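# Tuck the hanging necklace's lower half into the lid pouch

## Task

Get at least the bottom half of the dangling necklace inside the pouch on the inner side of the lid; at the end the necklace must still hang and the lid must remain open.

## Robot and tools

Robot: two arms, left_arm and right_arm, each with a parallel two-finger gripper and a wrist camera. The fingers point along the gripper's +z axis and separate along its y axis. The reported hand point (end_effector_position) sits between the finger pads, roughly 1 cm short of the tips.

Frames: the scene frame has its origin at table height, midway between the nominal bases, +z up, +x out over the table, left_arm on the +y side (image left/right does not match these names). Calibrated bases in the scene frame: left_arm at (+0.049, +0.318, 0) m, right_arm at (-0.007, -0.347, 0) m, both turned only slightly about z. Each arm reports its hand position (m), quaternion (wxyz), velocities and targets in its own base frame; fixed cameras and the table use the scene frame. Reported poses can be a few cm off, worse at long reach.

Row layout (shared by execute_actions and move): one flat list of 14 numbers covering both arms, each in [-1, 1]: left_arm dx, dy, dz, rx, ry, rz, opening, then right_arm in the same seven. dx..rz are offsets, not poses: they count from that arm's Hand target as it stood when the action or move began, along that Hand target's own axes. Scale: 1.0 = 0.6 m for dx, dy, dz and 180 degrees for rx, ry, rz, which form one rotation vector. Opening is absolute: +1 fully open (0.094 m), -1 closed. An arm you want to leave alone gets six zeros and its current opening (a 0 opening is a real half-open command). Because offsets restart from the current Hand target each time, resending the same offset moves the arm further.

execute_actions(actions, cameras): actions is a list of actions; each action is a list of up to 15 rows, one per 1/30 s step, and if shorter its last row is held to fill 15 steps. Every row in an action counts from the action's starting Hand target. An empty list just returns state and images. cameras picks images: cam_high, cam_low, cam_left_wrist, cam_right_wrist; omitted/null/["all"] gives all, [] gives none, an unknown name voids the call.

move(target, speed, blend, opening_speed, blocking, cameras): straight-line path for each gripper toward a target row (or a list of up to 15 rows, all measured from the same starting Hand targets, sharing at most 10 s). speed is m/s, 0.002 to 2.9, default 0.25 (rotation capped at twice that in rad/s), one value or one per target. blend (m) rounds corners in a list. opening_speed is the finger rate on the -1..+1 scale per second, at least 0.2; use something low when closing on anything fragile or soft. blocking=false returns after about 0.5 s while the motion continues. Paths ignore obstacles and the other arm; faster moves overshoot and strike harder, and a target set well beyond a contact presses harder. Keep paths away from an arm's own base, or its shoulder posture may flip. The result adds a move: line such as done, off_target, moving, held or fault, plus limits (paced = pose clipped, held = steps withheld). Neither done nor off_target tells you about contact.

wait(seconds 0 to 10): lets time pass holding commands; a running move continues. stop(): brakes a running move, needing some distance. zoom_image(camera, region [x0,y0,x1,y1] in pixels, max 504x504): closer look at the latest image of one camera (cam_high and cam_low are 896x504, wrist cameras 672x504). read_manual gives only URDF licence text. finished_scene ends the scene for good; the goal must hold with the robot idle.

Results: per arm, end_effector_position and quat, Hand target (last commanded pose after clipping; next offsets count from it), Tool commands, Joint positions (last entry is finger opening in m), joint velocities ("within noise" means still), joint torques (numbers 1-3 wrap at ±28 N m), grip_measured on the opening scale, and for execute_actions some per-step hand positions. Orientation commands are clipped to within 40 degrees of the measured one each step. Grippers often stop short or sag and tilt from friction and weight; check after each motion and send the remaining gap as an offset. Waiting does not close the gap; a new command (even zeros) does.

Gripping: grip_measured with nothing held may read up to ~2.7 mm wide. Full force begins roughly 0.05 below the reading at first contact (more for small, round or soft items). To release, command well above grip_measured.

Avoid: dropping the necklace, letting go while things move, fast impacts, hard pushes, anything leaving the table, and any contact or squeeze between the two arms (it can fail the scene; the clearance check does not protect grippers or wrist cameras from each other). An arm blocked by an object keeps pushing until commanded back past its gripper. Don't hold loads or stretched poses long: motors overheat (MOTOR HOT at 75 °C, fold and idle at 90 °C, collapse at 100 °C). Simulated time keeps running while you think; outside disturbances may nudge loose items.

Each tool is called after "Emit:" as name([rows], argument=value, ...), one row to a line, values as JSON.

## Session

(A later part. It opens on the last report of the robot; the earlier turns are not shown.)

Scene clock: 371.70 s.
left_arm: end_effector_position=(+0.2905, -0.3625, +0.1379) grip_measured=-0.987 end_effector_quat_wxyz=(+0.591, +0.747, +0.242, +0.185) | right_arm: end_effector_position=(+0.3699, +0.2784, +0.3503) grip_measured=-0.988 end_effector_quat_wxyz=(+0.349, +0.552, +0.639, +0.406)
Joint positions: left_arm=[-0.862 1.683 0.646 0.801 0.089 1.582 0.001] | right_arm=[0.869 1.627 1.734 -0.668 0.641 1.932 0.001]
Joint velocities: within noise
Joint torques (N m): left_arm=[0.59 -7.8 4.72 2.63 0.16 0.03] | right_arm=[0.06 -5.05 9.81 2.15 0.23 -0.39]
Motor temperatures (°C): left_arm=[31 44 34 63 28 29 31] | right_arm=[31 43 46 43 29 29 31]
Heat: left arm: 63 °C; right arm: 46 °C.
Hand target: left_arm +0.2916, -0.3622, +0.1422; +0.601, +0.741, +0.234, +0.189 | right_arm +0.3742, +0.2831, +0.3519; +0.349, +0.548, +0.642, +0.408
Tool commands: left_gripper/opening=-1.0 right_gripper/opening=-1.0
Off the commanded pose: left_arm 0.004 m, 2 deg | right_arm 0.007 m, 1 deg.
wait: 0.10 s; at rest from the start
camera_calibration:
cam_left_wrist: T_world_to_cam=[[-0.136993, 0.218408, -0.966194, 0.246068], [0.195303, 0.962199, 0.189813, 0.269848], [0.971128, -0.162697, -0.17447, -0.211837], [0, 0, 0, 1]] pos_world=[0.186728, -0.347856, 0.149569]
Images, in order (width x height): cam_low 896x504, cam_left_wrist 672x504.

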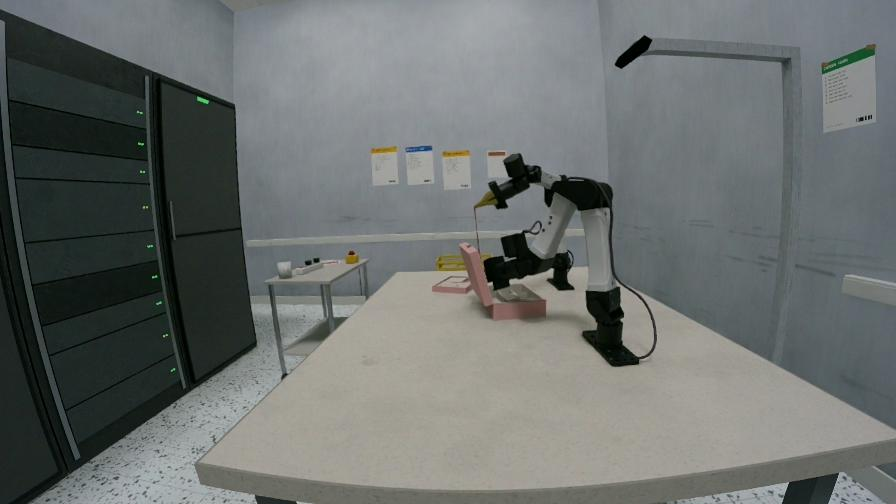

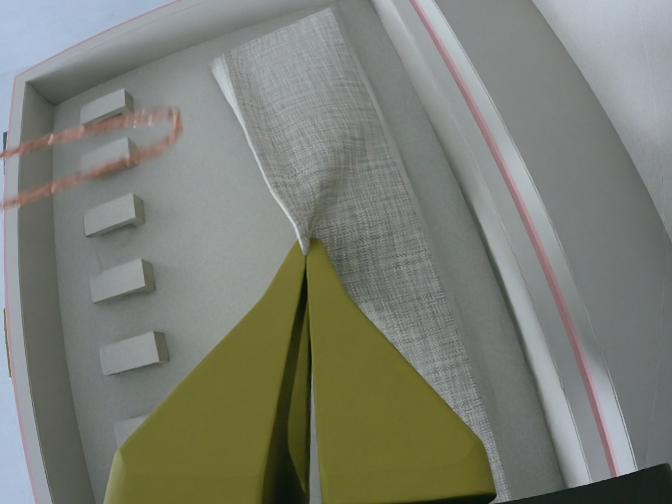

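Emit:
wait(seconds=1.5, cameras=["cam_left_wrist"])

Emit:
wait(seconds=0.25, cameras=["cam_left_wrist"])

Scene clock: 373.33 s.
left_arm: end_effector_position=(+0.2905, -0.3625, +0.1379) grip_measured=-0.987 end_effector_quat_wxyz=(+0.591, +0.747, +0.242, +0.185) | right_arm: end_effector_position=(+0.3698, +0.2785, +0.3503) grip_measured=-0.988 end_effector_quat_wxyz=(+0.349, +0.552, +0.639, +0.406)
Joint positions: left_arm=[-0.862 1.683 0.646 0.801 0.089 1.582 0.001] | right_arm=[0.869 1.627 1.734 -0.668 0.64 1.932 0.001]
Joint velocities: within noise
Joint torques (N m): left_arm=[0.36 -7.51 4.71 2.63 0.13 0.06] | right_arm=[0.03 -5.05 9.78 2.15 0.23 -0.39]
Motor temperatures (°C): left_arm=[31 44 34 63 28 29 31] | right_arm=[31 43 46 44 29 29 31]
Heat: left arm: 63 °C; right arm: 46 °C.
Hand target: left_arm +0.2916, -0.3622, +0.1422; +0.601, +0.741, +0.234, +0.189 | right_arm +0.3742, +0.2831, +0.3519; +0.349, +0.548, +0.642, +0.408
Tool commands: left_gripper/opening=-1.0 right_gripper/opening=-1.0
Off the commanded pose: left_arm 0.004 m, 2 deg | right_arm 0.007 m, 1 deg.
wait: 1.50 s; at rest by 0.03 s
camera_calibration:
cam_left_wrist: T_world_to_cam=[[-0.136993, 0.218408, -0.966194, 0.246068], [0.195303, 0.962199, 0.189813, 0.269848], [0.971128, -0.162697, -0.17447, -0.211837], [0, 0, 0, 1]] pos_world=[0.186728, -0.347856, 0.149569]
Images, in order (width x height): cam_left_wrist 672x504.

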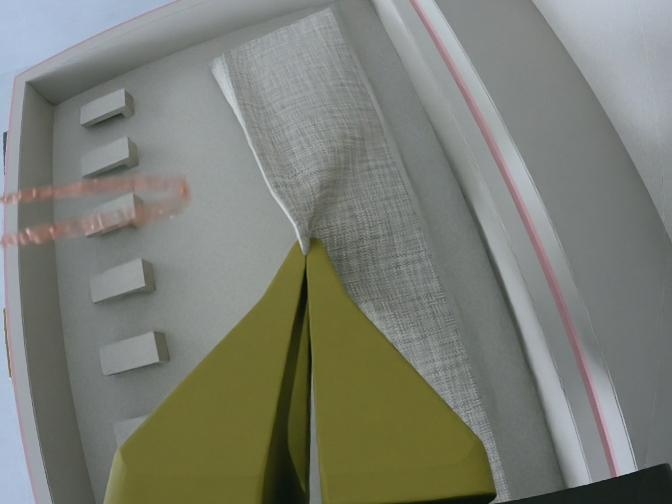

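Scene clock: 373.60 s.
left_arm: end_effector_position=(+0.2905, -0.3625, +0.1379) grip_measured=-0.987 end_effector_quat_wxyz=(+0.591, +0.747, +0.242, +0.185) | right_arm: end_effector_position=(+0.3699, +0.2785, +0.3504) grip_measured=-0.988 end_effector_quat_wxyz=(+0.349, +0.552, +0.639, +0.406)
Joint positions: left_arm=[-0.862 1.683 0.646 0.801 0.089 1.582 0.001] | right_arm=[0.869 1.627 1.734 -0.667 0.64 1.932 0.001]
Joint velocities: within noise
Joint torques (N m): left_arm=[0.65 -7.65 4.82 2.65 0.1 0.05] | right_arm=[0.02 -5.07 9.8 2.15 0.23 -0.39]
Motor temperatures (°C): left_arm=[31 44 34 63 28 29 31] | right_arm=[31 43 46 44 29 29 31]
Heat: left arm: 63 °C; right arm: 46 °C.
Hand target: left_arm +0.2916, -0.3622, +0.1422; +0.601, +0.741, +0.234, +0.189 | right_arm +0.3742, +0.2832, +0.3520; +0.349, +0.548, +0.641, +0.408
Tool commands: left_gripper/opening=-1.0 right_gripper/opening=-1.0
Off the commanded pose: left_arm 0.004 m, 2 deg | right_arm 0.007 m, 1 deg.
wait: 0.27 s; at rest by 0.17 s
camera_calibration:
cam_left_wrist: T_world_to_cam=[[-0.136993, 0.218408, -0.966194, 0.246068], [0.195303, 0.962199, 0.189813, 0.269848], [0.971128, -0.162697, -0.17447, -0.211837], [0, 0, 0, 1]] pos_world=[0.186728, -0.347856, 0.149569]
Images, in order (width x height): cam_left_wrist 672x504.

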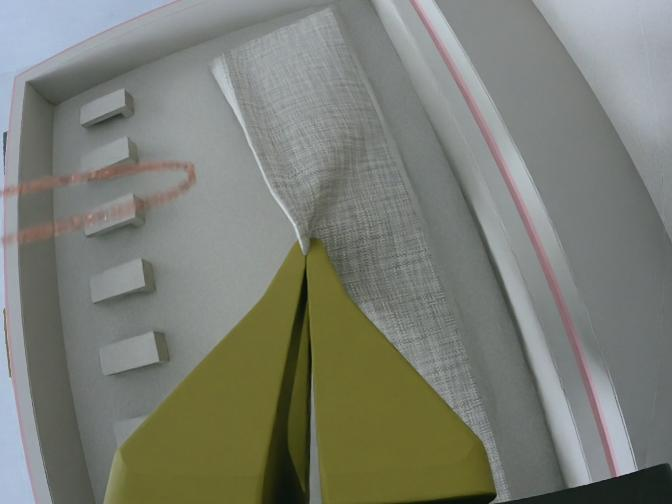

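Emit:
move(target=[0,0,0,0,0,0,-1, -0.0005,-0.05,0.0267,0,0,0,-1], speed=0.035, cameras=["cam_left_wrist"])

Emit:
wait(seconds=0.4, cameras=["cam_left_wrist", "cam_right_wrist"])

Scene clock: 375.67 s.
left_arm: end_effector_position=(+0.2905, -0.3625, +0.1379) grip_measured=-0.987 end_effector_quat_wxyz=(+0.591, +0.747, +0.242, +0.185) | right_arm: end_effector_position=(+0.3769, +0.2851, +0.3155) grip_measured=-0.988 end_effector_quat_wxyz=(+0.349, +0.552, +0.639, +0.405)
Joint positions: left_arm=[-0.862 1.683 0.646 0.801 0.089 1.582 0.001] | right_arm=[0.866 1.627 1.592 -0.526 0.637 1.93 0.001]
Joint velocities: within noise
Joint torques (N m): left_arm=[0.51 -7.42 4.81 2.63 0.14 0.12] | right_arm=[0.01 -7.76 7.05 2.17 0.23 -0.4]
Motor temperatures (°C): left_arm=[31 44 34 63 28 29 31] | right_arm=[31 43 46 44 29 29 31]
Heat: left arm: 63 °C; right arm: 46 °C.
Hand target: left_arm +0.2916, -0.3622, +0.1422; +0.601, +0.741, +0.234, +0.189 | right_arm +0.3760, +0.2831, +0.3179; +0.349, +0.548, +0.642, +0.408
Off the commanded pose: left_arm 0.004 m, 2 deg | right_arm 0.003 m, 1 deg.
move: done
camera_calibration:
cam_left_wrist: T_world_to_cam=[[-0.136993, 0.218408, -0.966194, 0.246068], [0.195303, 0.962199, 0.189813, 0.269848], [0.971128, -0.162697, -0.17447, -0.211837], [0, 0, 0, 1]] pos_world=[0.186728, -0.347856, 0.149569]
Images, in order (width x height): cam_left_wrist 672x504.

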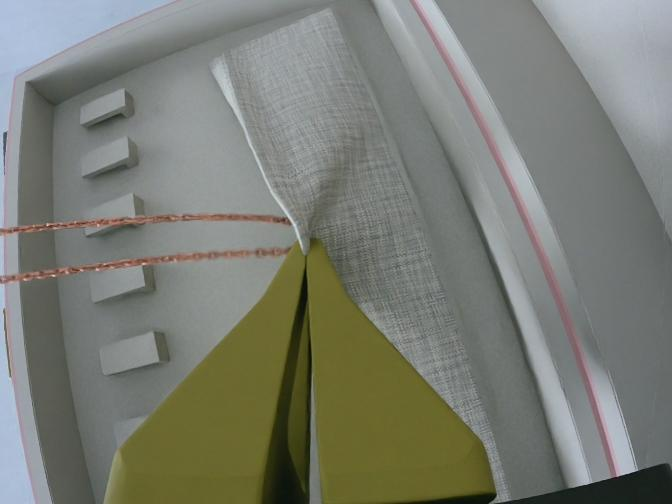

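Scene clock: 376.07 s.
left_arm: end_effector_position=(+0.2905, -0.3625, +0.1379) grip_measured=-0.987 end_effector_quat_wxyz=(+0.591, +0.747, +0.242, +0.185) | right_arm: end_effector_position=(+0.3769, +0.2851, +0.3156) grip_measured=-0.988 end_effector_quat_wxyz=(+0.349, +0.552, +0.639, +0.405)
Joint positions: left_arm=[-0.862 1.683 0.646 0.801 0.089 1.582 0.001] | right_arm=[0.866 1.627 1.592 -0.526 0.637 1.93 0.001]
Joint velocities: within noise
Joint torques (N m): left_arm=[0.43 -7.41 4.9 2.67 0.14 0.04] | right_arm=[0.02 -7.76 7.04 2.16 0.22 -0.4]
Motor temperatures (°C): left_arm=[31 44 34 63 28 29 31] | right_arm=[31 43 46 44 29 29 31]
Heat: left arm: 63 °C; right arm: 46 °C.
Hand target: left_arm +0.2916, -0.3622, +0.1422; +0.601, +0.741, +0.234, +0.189 | right_arm +0.3760, +0.2831, +0.3179; +0.349, +0.548, +0.642, +0.408
Tool commands: left_gripper/opening=-1.0 right_gripper/opening=-1.0
Off the commanded pose: left_arm 0.004 m, 2 deg | right_arm 0.003 m, 1 deg.
wait: 0.40 s; at rest by 0.17 s
camera_calibration:
cam_left_wrist: T_world_to_cam=[[-0.136993, 0.218408, -0.966194, 0.246068], [0.195303, 0.962199, 0.189813, 0.269848], [0.971128, -0.162697, -0.17447, -0.211837], [0, 0, 0, 1]] pos_world=[0.186728, -0.347856, 0.149569]
cam_right_wrist: T_world_to_cam=[[-0.501455, -0.0331413, -0.864549, 0.463225], [-0.670472, 0.646447, 0.364107, -0.0376601], [0.546818, 0.762239, -0.346384, -0.205158], [0, 0, 0, 1]] pos_world=[0.319221, 0.196077, 0.343129]
Images, in order (width x height): cam_left_wrist 672x504, cam_right_wrist 672x504.

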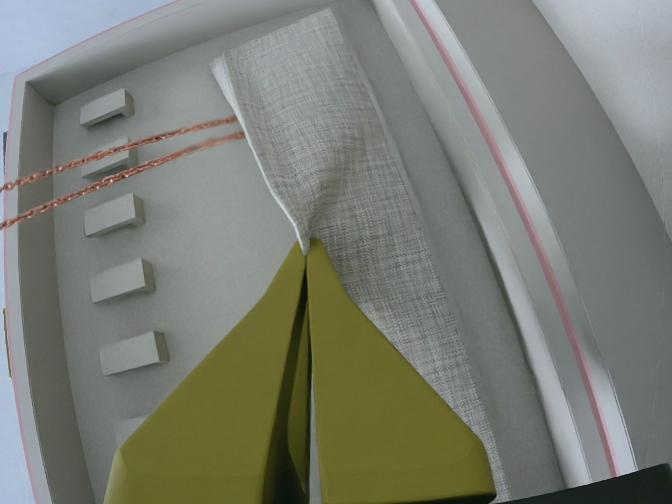

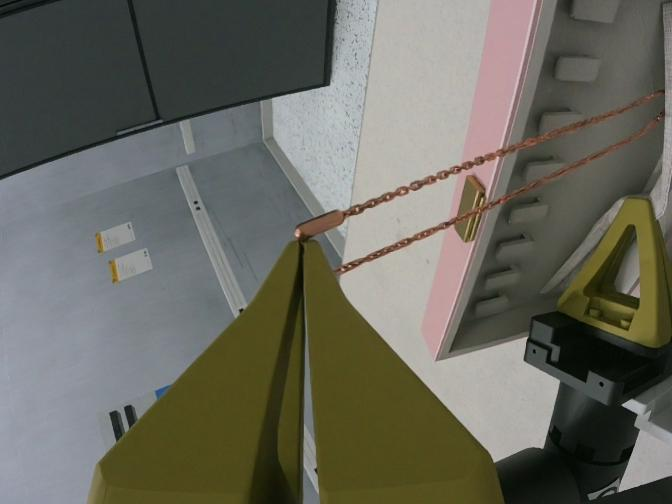

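Emit:
move(target=[0,0,0,0,0,0,-1, 0,-0.0604,0.0282,0,0,0,-1], speed=0.05, cameras=["cam_left_wrist", "cam_right_wrist"])

Scene clock: 377.93 s.
left_arm: end_effector_position=(+0.2905, -0.3625, +0.1379) grip_measured=-0.987 end_effector_quat_wxyz=(+0.591, +0.747, +0.242, +0.185) | right_arm: end_effector_position=(+0.3788, +0.2874, +0.2671) grip_measured=-0.988 end_effector_quat_wxyz=(+0.349, +0.552, +0.645, +0.397)
Joint positions: left_arm=[-0.862 1.683 0.646 0.801 0.089 1.582 0.001] | right_arm=[0.866 1.627 1.411 -0.365 0.637 1.93 0.001]
Joint velocities: within noise
Joint torques (N m): left_arm=[0.58 -7.58 4.96 2.62 0.11 0.09] | right_arm=[0.01 -9.32 7.24 2.17 0.24 -0.39]
Motor temperatures (°C): left_arm=[31 44 34 63 28 29 31] | right_arm=[31 44 46 45 29 29 31]
Heat: left arm: 63 °C; right arm: 46 °C.
Hand target: left_arm +0.2916, -0.3622, +0.1422; +0.601, +0.741, +0.234, +0.189 | right_arm +0.3761, +0.2832, +0.2780; +0.349, +0.548, +0.642, +0.408
Off the commanded pose: left_arm 0.004 m, 2 deg | right_arm 0.012 m, 1 deg.
move: off_target (right_arm)
camera_calibration:
cam_left_wrist: T_world_to_cam=[[-0.136993, 0.218408, -0.966194, 0.246068], [0.195303, 0.962199, 0.189813, 0.269848], [0.971128, -0.162697, -0.17447, -0.211837], [0, 0, 0, 1]] pos_world=[0.186728, -0.347856, 0.149569]
cam_right_wrist: T_world_to_cam=[[-0.512184, -0.0460895, -0.857638, 0.428245], [-0.666259, 0.651472, 0.362882, -0.0228555], [0.542002, 0.757272, -0.364381, -0.216672], [0, 0, 0, 1]] pos_world=[0.32155, 0.198707, 0.296622]
Images, in order (width x height): cam_left_wrist 672x504, cam_right_wrist 672x504.

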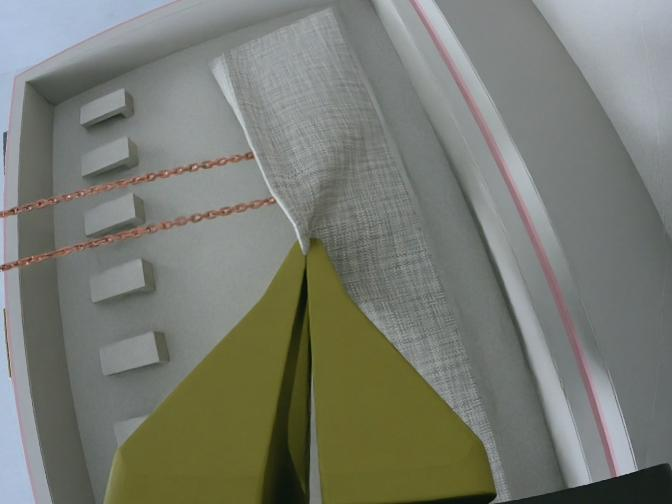

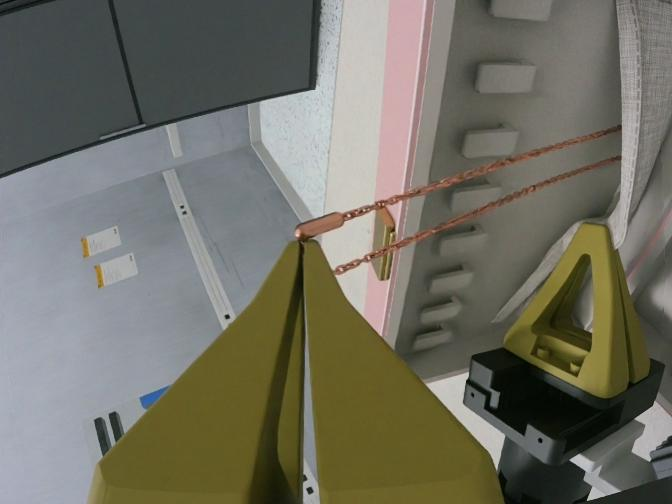

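Emit:
move(target=[0,0,0,0,0,0,-1, -0.0038,-0.0437,0.0207,0.0722,0,0,-1], speed=0.1, cameras=["cam_left_wrist", "cam_right_wrist"])

Scene clock: 380.43 s.
left_arm: end_effector_position=(+0.2905, -0.3625, +0.1379) grip_measured=-0.987 end_effector_quat_wxyz=(+0.591, +0.747, +0.242, +0.185) | right_arm: end_effector_position=(+0.3738, +0.2787, +0.2521) grip_measured=-0.988 end_effector_quat_wxyz=(+0.291, +0.579, +0.683, +0.337)
Joint positions: left_arm=[-0.862 1.683 0.646 0.801 0.089 1.582 0.001] | right_arm=[0.824 1.674 1.556 -0.649 0.516 2.005 0.001]
Joint velocities: within noise
Joint torques (N m): left_arm=[0.53 -7.38 4.94 2.65 0.14 0.11] | right_arm=[-0.06 -5.46 10.13 1.74 0.23 -0.1]
Motor temperatures (°C): left_arm=[31 44 34 63 28 29 31] | right_arm=[31 44 46 45 29 29 31]
Heat: left arm: 63 °C; right arm: 46 °C.
Hand target: left_arm +0.2916, -0.3622, +0.1422; +0.601, +0.741, +0.234, +0.189 | right_arm +0.3767, +0.2808, +0.2490; +0.285, +0.584, +0.684, +0.333
Off the commanded pose: left_arm 0.004 m, 2 deg | right_arm 0.005 m, 1 deg.
move: done
camera_calibration:
cam_left_wrist: T_world_to_cam=[[-0.136993, 0.218408, -0.966194, 0.246068], [0.195303, 0.962199, 0.189813, 0.269848], [0.971128, -0.162697, -0.17447, -0.211837], [0, 0, 0, 1]] pos_world=[0.186728, -0.347856, 0.149569]
cam_right_wrist: T_world_to_cam=[[-0.663533, -0.0741072, -0.744468, 0.448241], [-0.595997, 0.653853, 0.466116, -0.0681166], [0.45223, 0.752984, -0.478021, -0.149379], [0, 0, 0, 1]] pos_world=[0.324379, 0.190236, 0.294045]
Images, in order (width x height): cam_left_wrist 672x504, cam_right_wrist 672x504.

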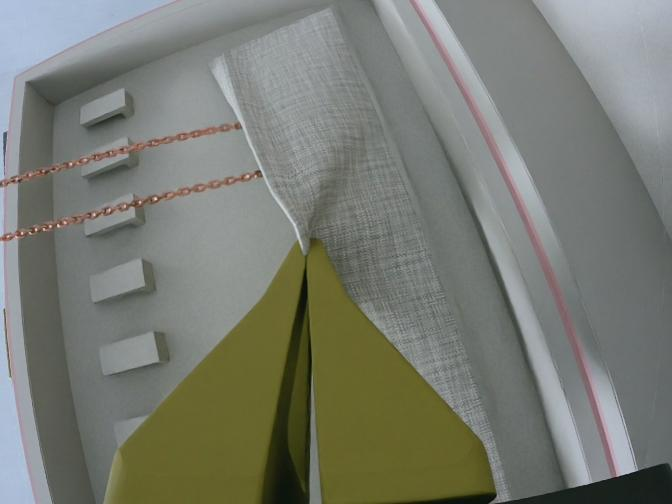

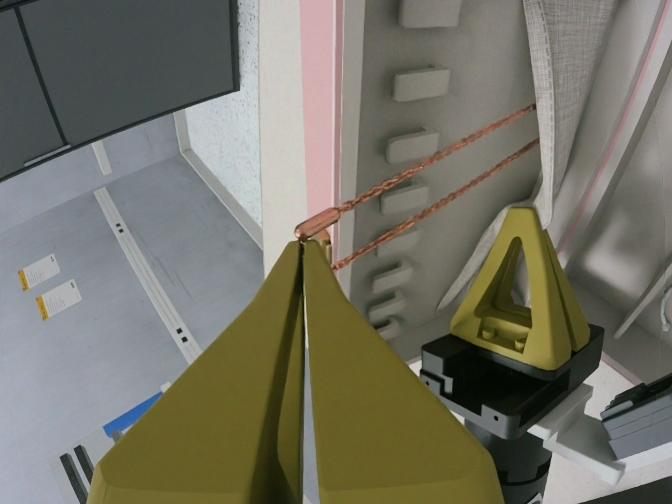

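Emit:
zoom_image(camera="cam_left_wrist", region=[0, 70, 200, 310])

Emit:
zoom_image(camera="cam_right_wrist", region=[260, 60, 560, 360])

Scaled by 2.100 from the camera's 672x504 image, which has a finer 960x720 frame.

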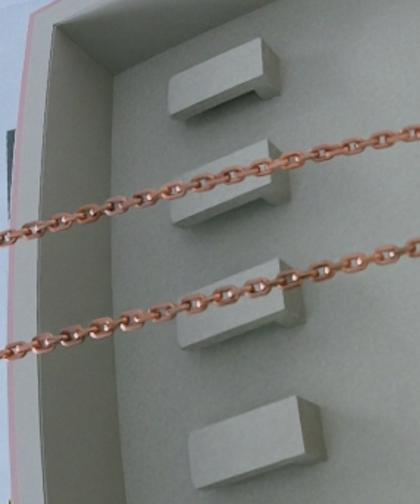

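Scaled by 1.680 from the camera's 672x504 image, which has a finer 960x720 frame.

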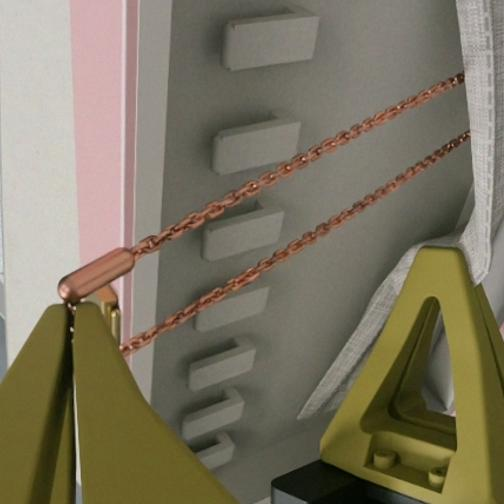

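Emit:
move(target=[0,0,0,0,0,0,-1, 0.0026,-0.0388,0.0559,-0.0111,-0.0088,0.0068,-1], speed=0.06, cameras=["cam_left_wrist", "cam_right_wrist"])

Scene clock: 388.20 s.
left_arm: end_effector_position=(+0.2905, -0.3625, +0.1379) grip_measured=-0.987 end_effector_quat_wxyz=(+0.591, +0.747, +0.242, +0.185) | right_arm: end_effector_position=(+0.3849, +0.2868, +0.2206) grip_measured=-0.988 end_effector_quat_wxyz=(+0.297, +0.583, +0.670, +0.350)
Joint positions: left_arm=[-0.862 1.683 0.646 0.801 0.089 1.582 0.001] | right_arm=[0.824 1.706 1.445 -0.477 0.534 2.016 0.001]
Joint velocities: within noise
Joint torques (N m): left_arm=[0.4 -7.41 4.71 2.63 0.1 0.06] | right_arm=[-0.12 -6.01 7.19 1.97 0.45 -0.12]
Motor temperatures (°C): left_arm=[31 44 34 64 28 29 31] | right_arm=[31 43 46 45 29 29 31]
Heat: left arm: 64 °C; right arm: 46 °C.
Hand target: left_arm +0.2916, -0.3622, +0.1422; +0.601, +0.741, +0.234, +0.189 | right_arm +0.3883, +0.2842, +0.2100; +0.301, +0.591, +0.667, +0.340
Off the commanded pose: left_arm 0.004 m, 2 deg | right_arm 0.011 m, 1 deg.
move: off_target (right_arm)
camera_calibration:
cam_left_wrist: T_world_to_cam=[[-0.136993, 0.218408, -0.966194, 0.246068], [0.195303, 0.962199, 0.189813, 0.269848], [0.971128, -0.162697, -0.17447, -0.211837], [0, 0, 0, 1]] pos_world=[0.186728, -0.347856, 0.149569]
cam_right_wrist: T_world_to_cam=[[-0.644183, -0.0458139, -0.763498, 0.421405], [-0.596057, 0.655606, 0.463569, -0.0519653], [0.479316, 0.753712, -0.449638, -0.192451], [0, 0, 0, 1]] pos_world=[0.332733, 0.198428, 0.259298]
Images, in order (width x height): cam_left_wrist 672x504, cam_right_wrist 672x504.

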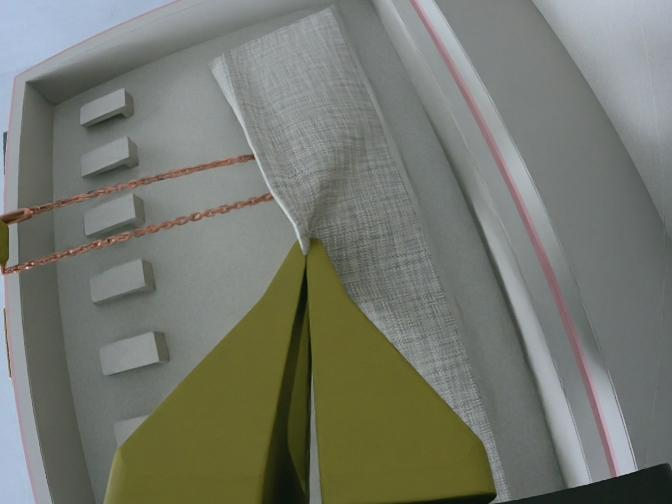

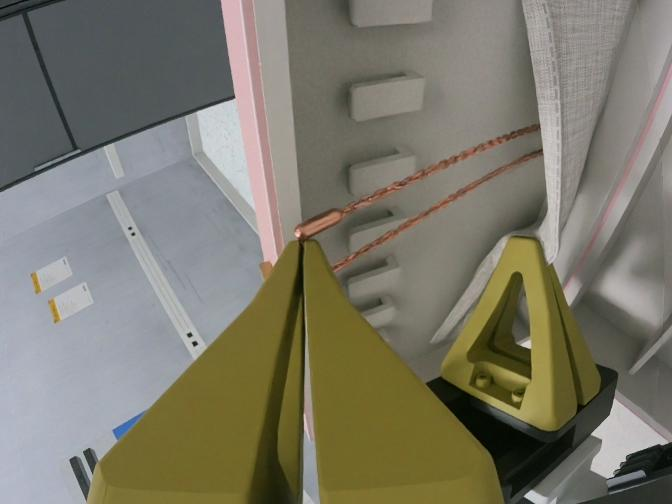

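Emit:
move(target=[0,0,0,0,0,0,-1, -0.0033,-0.0062,0.0085,0,0,0,-1], speed=0.05, cameras=["cam_left_wrist"])

Scene clock: 389.47 s.
left_arm: end_effector_position=(+0.2905, -0.3625, +0.1379) grip_measured=-0.987 end_effector_quat_wxyz=(+0.591, +0.747, +0.242, +0.185) | right_arm: end_effector_position=(+0.3877, +0.2841, +0.2162) grip_measured=-0.988 end_effector_quat_wxyz=(+0.299, +0.586, +0.666, +0.351)
Joint positions: left_arm=[-0.862 1.683 0.646 0.801 0.089 1.582 0.001] | right_arm=[0.816 1.706 1.423 -0.45 0.535 2.016 0.001]
Joint velocities: within noise
Joint torques (N m): left_arm=[0.47 -7.28 4.78 2.65 0.1 0.04] | right_arm=[-0.08 -5.89 7.04 2 0.39 -0.18]
Motor temperatures (°C): left_arm=[31 44 34 64 28 29 31] | right_arm=[31 43 46 45 29 29 31]
Heat: left arm: 64 °C; right arm: 46 °C.
Hand target: left_arm +0.2916, -0.3622, +0.1422; +0.601, +0.741, +0.234, +0.189 | right_arm +0.3905, +0.2825, +0.2039; +0.301, +0.591, +0.667, +0.340
Off the commanded pose: left_arm 0.004 m, 2 deg | right_arm 0.013 m, 1 deg.
move: off_target (right_arm)
camera_calibration:
cam_left_wrist: T_world_to_cam=[[-0.136993, 0.218408, -0.966194, 0.246068], [0.195303, 0.962199, 0.189813, 0.269848], [0.971128, -0.162697, -0.17447, -0.211837], [0, 0, 0, 1]] pos_world=[0.186728, -0.347856, 0.149569]
Images, in order (width x height): cam_left_wrist 672x504.

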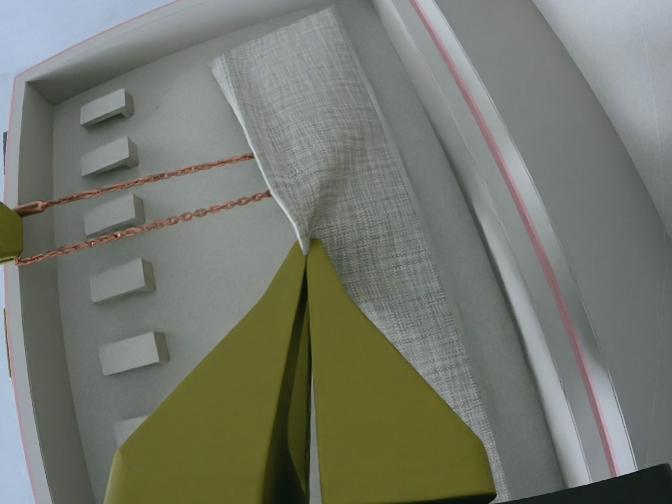

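Emit:
move(target=[0,0,0,0,0,0,-1, 0,-0.0081,0.0059,0,0,0,-1], speed=0.05, cameras=["cam_left_wrist"])

Scene clock: 390.50 s.
left_arm: end_effector_position=(+0.2905, -0.3625, +0.1379) grip_measured=-0.987 end_effector_quat_wxyz=(+0.591, +0.747, +0.242, +0.185) | right_arm: end_effector_position=(+0.3877, +0.2841, +0.2110) grip_measured=-0.988 end_effector_quat_wxyz=(+0.299, +0.586, +0.666, +0.352)
Joint positions: left_arm=[-0.862 1.683 0.646 0.801 0.089 1.582 0.001] | right_arm=[0.816 1.706 1.402 -0.426 0.535 2.016 0.001]
Joint velocities: within noise
Joint torques (N m): left_arm=[0.42 -7.38 4.81 2.66 0.11 0.07] | right_arm=[-0.06 -5.72 7.06 1.99 0.39 -0.18]
Motor temperatures (°C): left_arm=[31 44 34 64 28 29 31] | right_arm=[31 43 46 45 29 29 31]
Heat: left arm: 64 °C; right arm: 46 °C.
Hand target: left_arm +0.2916, -0.3622, +0.1422; +0.601, +0.741, +0.234, +0.189 | right_arm +0.3905, +0.2825, +0.1979; +0.301, +0.591, +0.667, +0.340
Off the commanded pose: left_arm 0.004 m, 2 deg | right_arm 0.014 m, 1 deg.
move: off_target (right_arm)
camera_calibration:
cam_left_wrist: T_world_to_cam=[[-0.136993, 0.218408, -0.966194, 0.246068], [0.195303, 0.962199, 0.189813, 0.269848], [0.971128, -0.162697, -0.17447, -0.211837], [0, 0, 0, 1]] pos_world=[0.186728, -0.347856, 0.149569]
Images, in order (width x height): cam_left_wrist 672x504.

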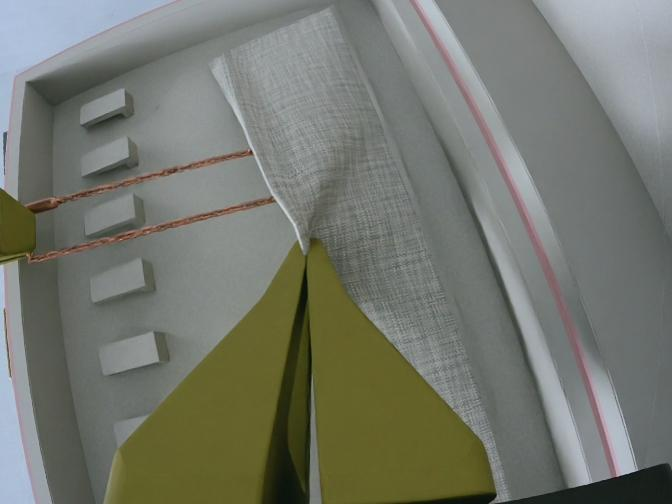

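Emit:
move(target=[0,0,0,0,0,0,-1, -0.0018,0.0058,0.0152,0,0,0,-1], speed=0.04, cameras=["cam_left_wrist", "cam_right_wrist"])

Scene clock: 392.83 s.
left_arm: end_effector_position=(+0.2905, -0.3625, +0.1379) grip_measured=-0.987 end_effector_quat_wxyz=(+0.591, +0.747, +0.242, +0.185) | right_arm: end_effector_position=(+0.3962, +0.2802, +0.2017) grip_measured=-0.988 end_effector_quat_wxyz=(+0.302, +0.592, +0.663, +0.344)
Joint positions: left_arm=[-0.862 1.683 0.646 0.801 0.089 1.582 0.001] | right_arm=[0.797 1.732 1.402 -0.411 0.535 2.016 0.001]
Joint velocities: within noise
Joint torques (N m): left_arm=[0.25 -7.39 4.85 2.67 0.14 0.09] | right_arm=[-0.02 -6 8.75 2 0.27 -0.33]
Motor temperatures (°C): left_arm=[31 44 34 64 28 29 31] | right_arm=[31 43 46 45 29 29 31]
Heat: left arm: 64 °C; right arm: 46 °C.
Hand target: left_arm +0.2916, -0.3622, +0.1422; +0.601, +0.741, +0.234, +0.189 | right_arm +0.3999, +0.2826, +0.1954; +0.301, +0.591, +0.667, +0.340
Off the commanded pose: left_arm 0.004 m, 2 deg | right_arm 0.008 m, 1 deg.
move: done
camera_calibration:
cam_left_wrist: T_world_to_cam=[[-0.136993, 0.218408, -0.966194, 0.246068], [0.195303, 0.962199, 0.189813, 0.269848], [0.971128, -0.162697, -0.17447, -0.211837], [0, 0, 0, 1]] pos_world=[0.186728, -0.347856, 0.149569]
cam_right_wrist: T_world_to_cam=[[-0.646626, -0.0302126, -0.762208, 0.41037], [-0.577298, 0.672507, 0.463099, -0.0443015], [0.498599, 0.739474, -0.452302, -0.204491], [0, 0, 0, 1]] pos_world=[0.34174, 0.193407, 0.240811]
Images, in order (width x height): cam_left_wrist 672x504, cam_right_wrist 672x504.

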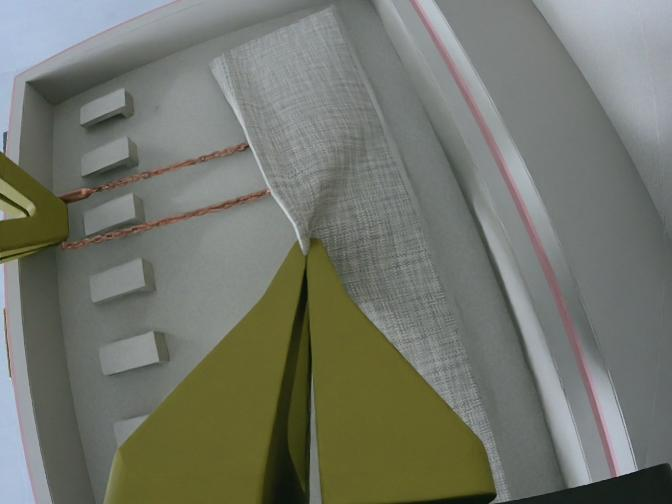

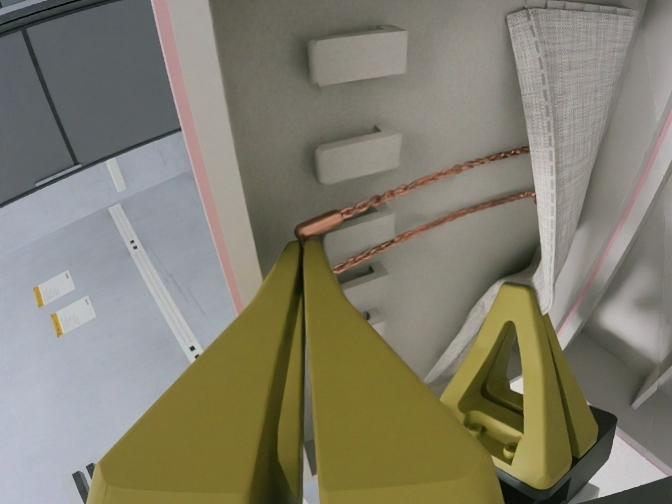

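Emit:
move(target=[0,0,0,0,0,0,-1, 0.0080,-0.0003,-0.0057,0,0,0,-1], speed=0.04, cameras=["cam_left_wrist"])

Scene clock: 394.20 s.
left_arm: end_effector_position=(+0.2905, -0.3625, +0.1379) grip_measured=-0.987 end_effector_quat_wxyz=(+0.591, +0.747, +0.242, +0.185) | right_arm: end_effector_position=(+0.3947, +0.2823, +0.2019) grip_measured=-0.988 end_effector_quat_wxyz=(+0.301, +0.591, +0.664, +0.345)
Joint positions: left_arm=[-0.862 1.683 0.646 0.801 0.089 1.582 0.001] | right_arm=[0.802 1.732 1.402 -0.41 0.535 2.016 0.001]
Joint velocities: within noise
Joint torques (N m): left_arm=[0.36 -7.45 4.74 2.63 0.11 0.09] | right_arm=[0.7 -5.78 9.91 1.84 0.36 -0.21]
Motor temperatures (°C): left_arm=[31 44 34 64 28 29 31] | right_arm=[31 43 46 45 29 29 31]
Heat: left arm: 64 °C; right arm: 46 °C.
Hand target: left_arm +0.2916, -0.3622, +0.1422; +0.601, +0.741, +0.234, +0.189 | right_arm +0.3965, +0.2870, +0.1973; +0.301, +0.591, +0.667, +0.340
Off the commanded pose: left_arm 0.004 m, 2 deg | right_arm 0.007 m, 1 deg.
move: done
camera_calibration:
cam_left_wrist: T_world_to_cam=[[-0.136993, 0.218408, -0.966194, 0.246068], [0.195303, 0.962199, 0.189813, 0.269848], [0.971128, -0.162697, -0.17447, -0.211837], [0, 0, 0, 1]] pos_world=[0.186728, -0.347856, 0.149569]
Images, in order (width x height): cam_left_wrist 672x504.

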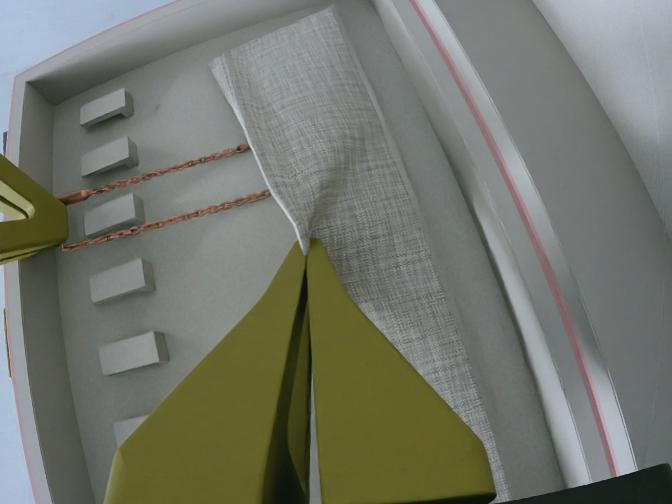

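Emit:
move(target=[0,0,0,0,0,0,-1, 0.0033,0.0137,-0.0040,0,0,0,-1], speed=0.04, cameras=["cam_left_wrist"])

Scene clock: 396.50 s.
left_arm: end_effector_position=(+0.2905, -0.3625, +0.1379) grip_measured=-0.987 end_effector_quat_wxyz=(+0.591, +0.747, +0.242, +0.185) | right_arm: end_effector_position=(+0.3962, +0.2839, +0.2047) grip_measured=-0.988 end_effector_quat_wxyz=(+0.301, +0.591, +0.668, +0.339)
Joint positions: left_arm=[-0.862 1.683 0.646 0.801 0.089 1.582 0.001] | right_arm=[0.802 1.746 1.44 -0.448 0.535 2.016 0.001]
Joint velocities: within noise
Joint torques (N m): left_arm=[0.27 -7.45 4.92 2.63 0.13 0.11] | right_arm=[0.59 -6.19 10.48 1.86 0.36 -0.22]
Motor temperatures (°C): left_arm=[31 44 34 64 28 29 31] | right_arm=[31 43 46 45 29 29 31]
Heat: left arm: 64 °C; right arm: 46 °C.
Hand target: left_arm +0.2916, -0.3622, +0.1422; +0.601, +0.741, +0.234, +0.189 | right_arm +0.3991, +0.2893, +0.2053; +0.301, +0.591, +0.667, +0.340
Off the commanded pose: left_arm 0.004 m, 2 deg | right_arm 0.006 m, 0 deg.
move: done
camera_calibration:
cam_left_wrist: T_world_to_cam=[[-0.136993, 0.218408, -0.966194, 0.246068], [0.195303, 0.962199, 0.189813, 0.269848], [0.971128, -0.162697, -0.17447, -0.211837], [0, 0, 0, 1]] pos_world=[0.186728, -0.347856, 0.149569]
Images, in order (width x height): cam_left_wrist 672x504.

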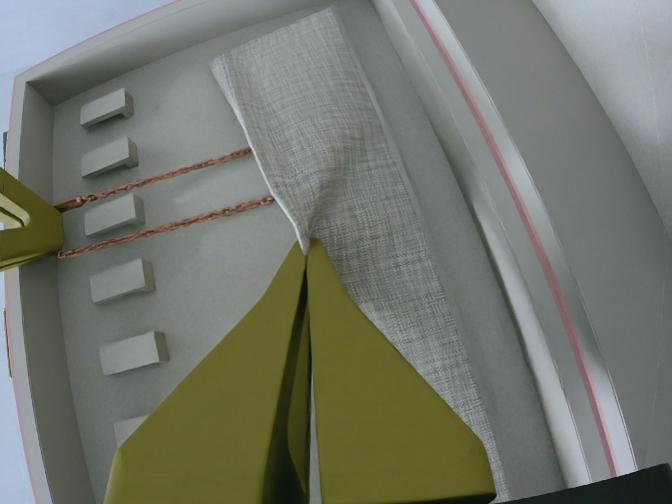

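Emit:
zoom_image(camera="cam_left_wrist", region=[0, 130, 200, 300])

Scaled by 2.520 from the camera's 672x504 image, which has a finer 960x720 frame.

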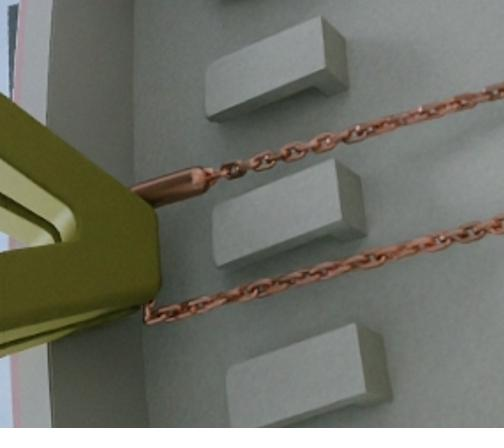

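Emit:
wait(seconds=0.05, cameras=["cam_right_wrist"])

Emit:
zoom_image(camera="cam_right_wrist", region=[200, 120, 460, 340])

Scene clock: 397.50 s.
left_arm: end_effector_position=(+0.2905, -0.3625, +0.1379) grip_measured=-0.987 end_effector_quat_wxyz=(+0.591, +0.747, +0.242, +0.185) | right_arm: end_effector_position=(+0.3962, +0.2839, +0.2047) grip_measured=-0.988 end_effector_quat_wxyz=(+0.301, +0.591, +0.668, +0.339)
Joint positions: left_arm=[-0.862 1.683 0.646 0.801 0.089 1.582 0.001] | right_arm=[0.802 1.746 1.44 -0.448 0.535 2.016 0.001]
Joint velocities: within noise
Joint torques (N m): left_arm=[0.5 -7.56 4.89 2.67 0.15 0.04] | right_arm=[0.65 -6.17 10.52 1.87 0.37 -0.22]
Motor temperatures (°C): left_arm=[31 44 34 64 28 29 31] | right_arm=[31 43 46 45 29 29 31]
Heat: left arm: 64 °C; right arm: 46 °C.
Hand target: left_arm +0.2916, -0.3622, +0.1422; +0.601, +0.741, +0.234, +0.189 | right_arm +0.3991, +0.2893, +0.2053; +0.301, +0.591, +0.667, +0.340
Tool commands: left_gripper/opening=-1.0 right_gripper/opening=-1.0
Off the commanded pose: left_arm 0.004 m, 2 deg | right_arm 0.006 m, 0 deg.
wait: 0.07 s; at rest from the start
camera_calibration:
cam_right_wrist: T_world_to_cam=[[-0.653939, -0.0413318, -0.755418, 0.417391], [-0.576308, 0.674106, 0.462007, -0.0487847], [0.490136, 0.737478, -0.464644, -0.19944], [0, 0, 0, 1]] pos_world=[0.342586, 0.19722, 0.245175]
Images, in order (width x height): cam_right_wrist 672x504.

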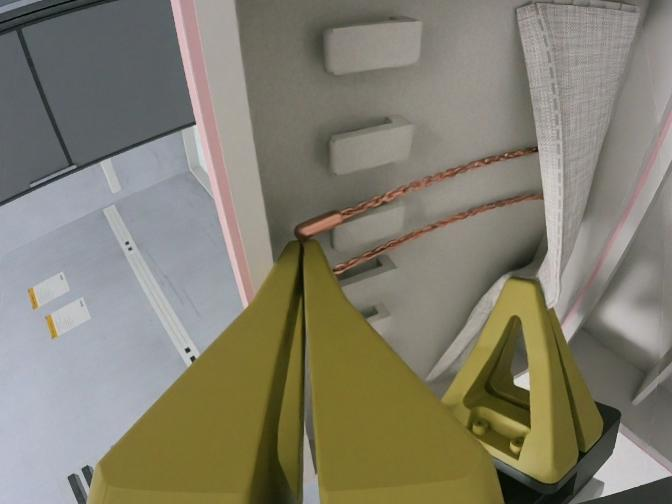

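Scaled by 1.938 from the camera's 672x504 image, which has a finer 960x720 frame.

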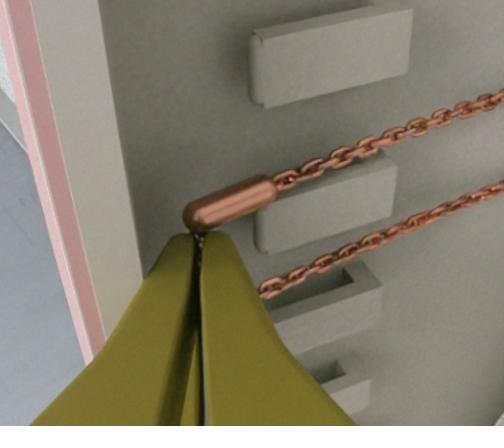

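Emit:
move(target=[0,0,0,0,0,0,-1, -0.0052,0.0005,0.0160,0,0,0,-1], speed=0.04, cameras=["cam_left_wrist", "cam_right_wrist"])

Emit:
zoom_image(camera="cam_left_wrist", region=[0, 130, 200, 300])

Emit:
zoom_image(camera="cam_right_wrist", region=[240, 160, 440, 320])

Scene clock: 400.17 s.
left_arm: end_effector_position=(+0.2905, -0.3625, +0.1379) grip_measured=-0.987 end_effector_quat_wxyz=(+0.591, +0.747, +0.242, +0.185) | right_arm: end_effector_position=(+0.4012, +0.2823, +0.1997) grip_measured=-0.988 end_effector_quat_wxyz=(+0.302, +0.594, +0.666, +0.336)
Joint positions: left_arm=[-0.862 1.683 0.646 0.801 0.089 1.582 0.001] | right_arm=[0.792 1.761 1.44 -0.436 0.533 2.016 0.001]
Joint velocities: within noise
Joint torques (N m): left_arm=[0.47 -7.5 4.68 2.63 0.11 0.06] | right_arm=[-0.06 -6.2 10.17 2.02 0.27 -0.37]
Motor temperatures (°C): left_arm=[31 44 34 64 28 29 31] | right_arm=[31 43 47 45 29 29 31]
Heat: left arm: 64 °C; right arm: 47 °C.
Hand target: left_arm +0.2916, -0.3622, +0.1422; +0.601, +0.741, +0.234, +0.189 | right_arm +0.4074, +0.2872, +0.1998; +0.301, +0.591, +0.667, +0.340
Off the commanded pose: left_arm 0.004 m, 2 deg | right_arm 0.008 m, 1 deg.
move: done
camera_calibration:
cam_left_wrist: T_world_to_cam=[[-0.136993, 0.218408, -0.966194, 0.246068], [0.195303, 0.962199, 0.189813, 0.269848], [0.971128, -0.162697, -0.17447, -0.211837], [0, 0, 0, 1]] pos_world=[0.186728, -0.347856, 0.149569]
cam_right_wrist: T_world_to_cam=[[-0.656374, -0.0362767, -0.753563, 0.415998], [-0.569011, 0.679665, 0.462905, -0.0471652], [0.495378, 0.732625, -0.466757, -0.203378], [0, 0, 0, 1]] pos_world=[0.346962, 0.196147, 0.240386]
Images, in order (width x height): cam_left_wrist 672x504, cam_right_wrist 672x504.

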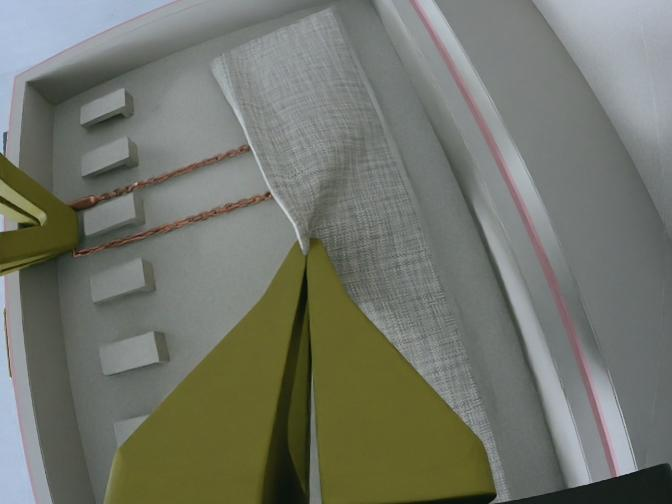

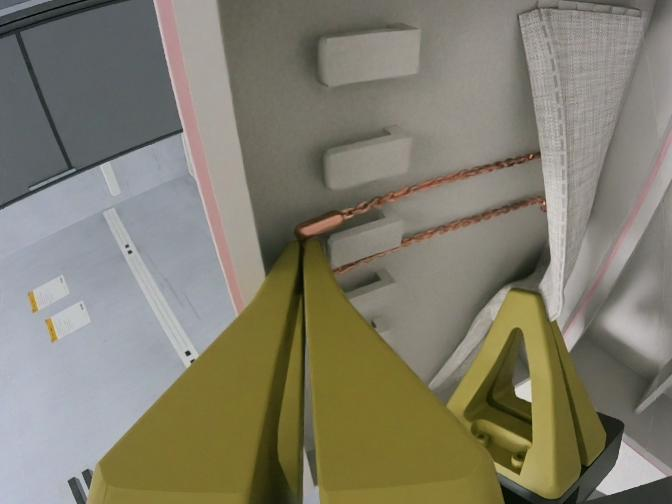

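Scaled by 2.520 from the camera's 672x504 image, which has a finer 960x720 frame.

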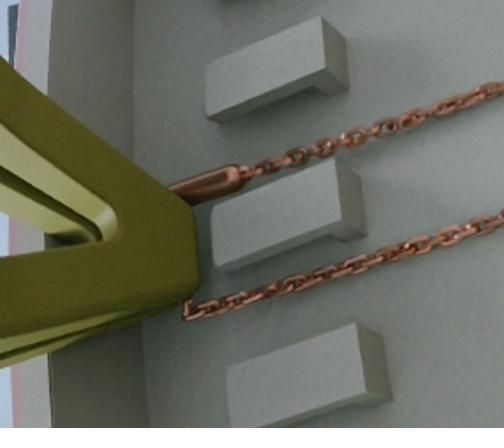

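Scaled by 2.520 from the camera's 672x504 image, which has a finer 960x720 frame.

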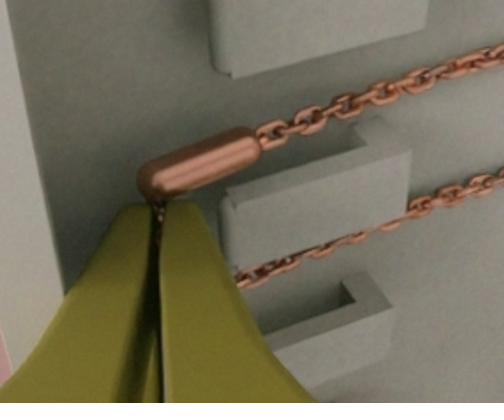

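Emit:
move(target=[0,0,0,0,0,0,-1, -0.0042,0.0002,0.0115,0,0,0,-1], speed=0.04, cameras=["cam_left_wrist", "cam_right_wrist"])

Emit:
zoom_image(camera="cam_left_wrist", region=[0, 130, 200, 300])

Emit:
zoom_image(camera="cam_right_wrist", region=[240, 160, 440, 320])

Scene clock: 401.93 s.
left_arm: end_effector_position=(+0.2905, -0.3625, +0.1379) grip_measured=-0.987 end_effector_quat_wxyz=(+0.591, +0.747, +0.242, +0.185) | right_arm: end_effector_position=(+0.4047, +0.2816, +0.1964) grip_measured=-0.988 end_effector_quat_wxyz=(+0.299, +0.593, +0.668, +0.335)
Joint positions: left_arm=[-0.862 1.683 0.646 0.801 0.089 1.582 0.001] | right_arm=[0.782 1.77 1.44 -0.428 0.519 2.006 0.001]
Joint velocities: within noise
Joint torques (N m): left_arm=[0.34 -7.58 4.74 2.63 0.13 0.07] | right_arm=[-0.36 -6.09 9.89 2.13 0.29 -0.42]
Motor temperatures (°C): left_arm=[31 44 34 64 28 29 31] | right_arm=[31 43 47 45 29 29 31]
Heat: left arm: 64 °C; right arm: 47 °C.
Hand target: left_arm +0.2916, -0.3622, +0.1422; +0.601, +0.741, +0.234, +0.189 | right_arm +0.4133, +0.2853, +0.1959; +0.301, +0.591, +0.667, +0.340
Off the commanded pose: left_arm 0.004 m, 2 deg | right_arm 0.009 m, 1 deg.
move: done
camera_calibration:
cam_left_wrist: T_world_to_cam=[[-0.136993, 0.218408, -0.966194, 0.246068], [0.195303, 0.962199, 0.189813, 0.269848], [0.971128, -0.162697, -0.17447, -0.211837], [0, 0, 0, 1]] pos_world=[0.186728, -0.347856, 0.149569]
cam_right_wrist: T_world_to_cam=[[-0.66058, -0.0405012, -0.749662, 0.417875], [-0.569896, 0.677082, 0.465595, -0.0425795], [0.488726, 0.734792, -0.470349, -0.203434], [0, 0, 0, 1]] pos_world=[0.351197, 0.195236, 0.237405]
Images, in order (width x height): cam_left_wrist 672x504, cam_right_wrist 672x504.

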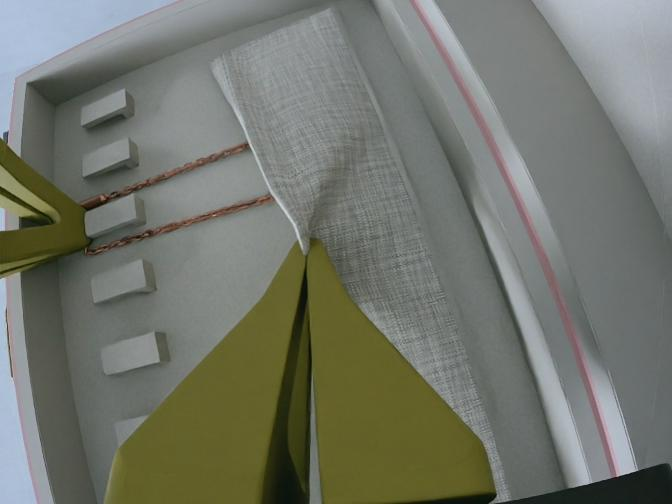

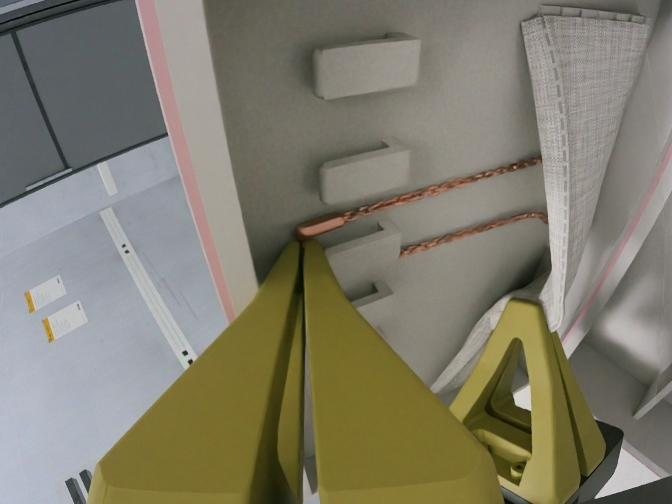

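Scaled by 2.520 from the camera's 672x504 image, which has a finer 960x720 frame.

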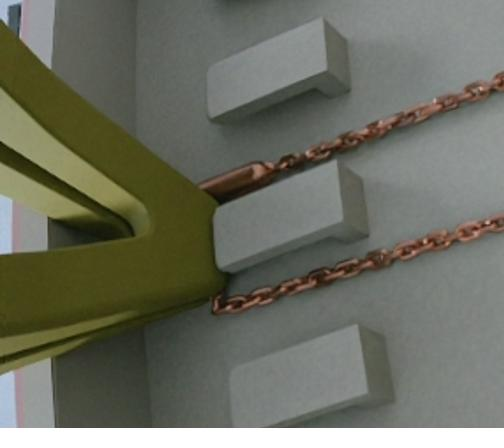

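Scaled by 2.520 from the camera's 672x504 image, which has a finer 960x720 frame.

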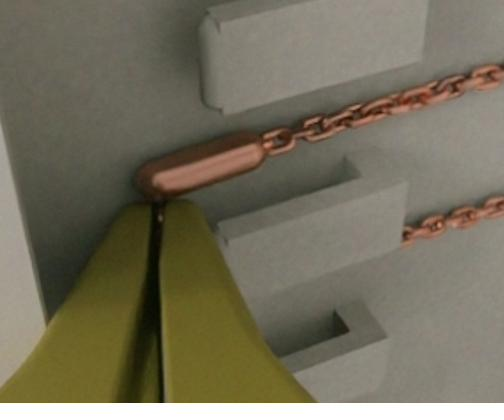

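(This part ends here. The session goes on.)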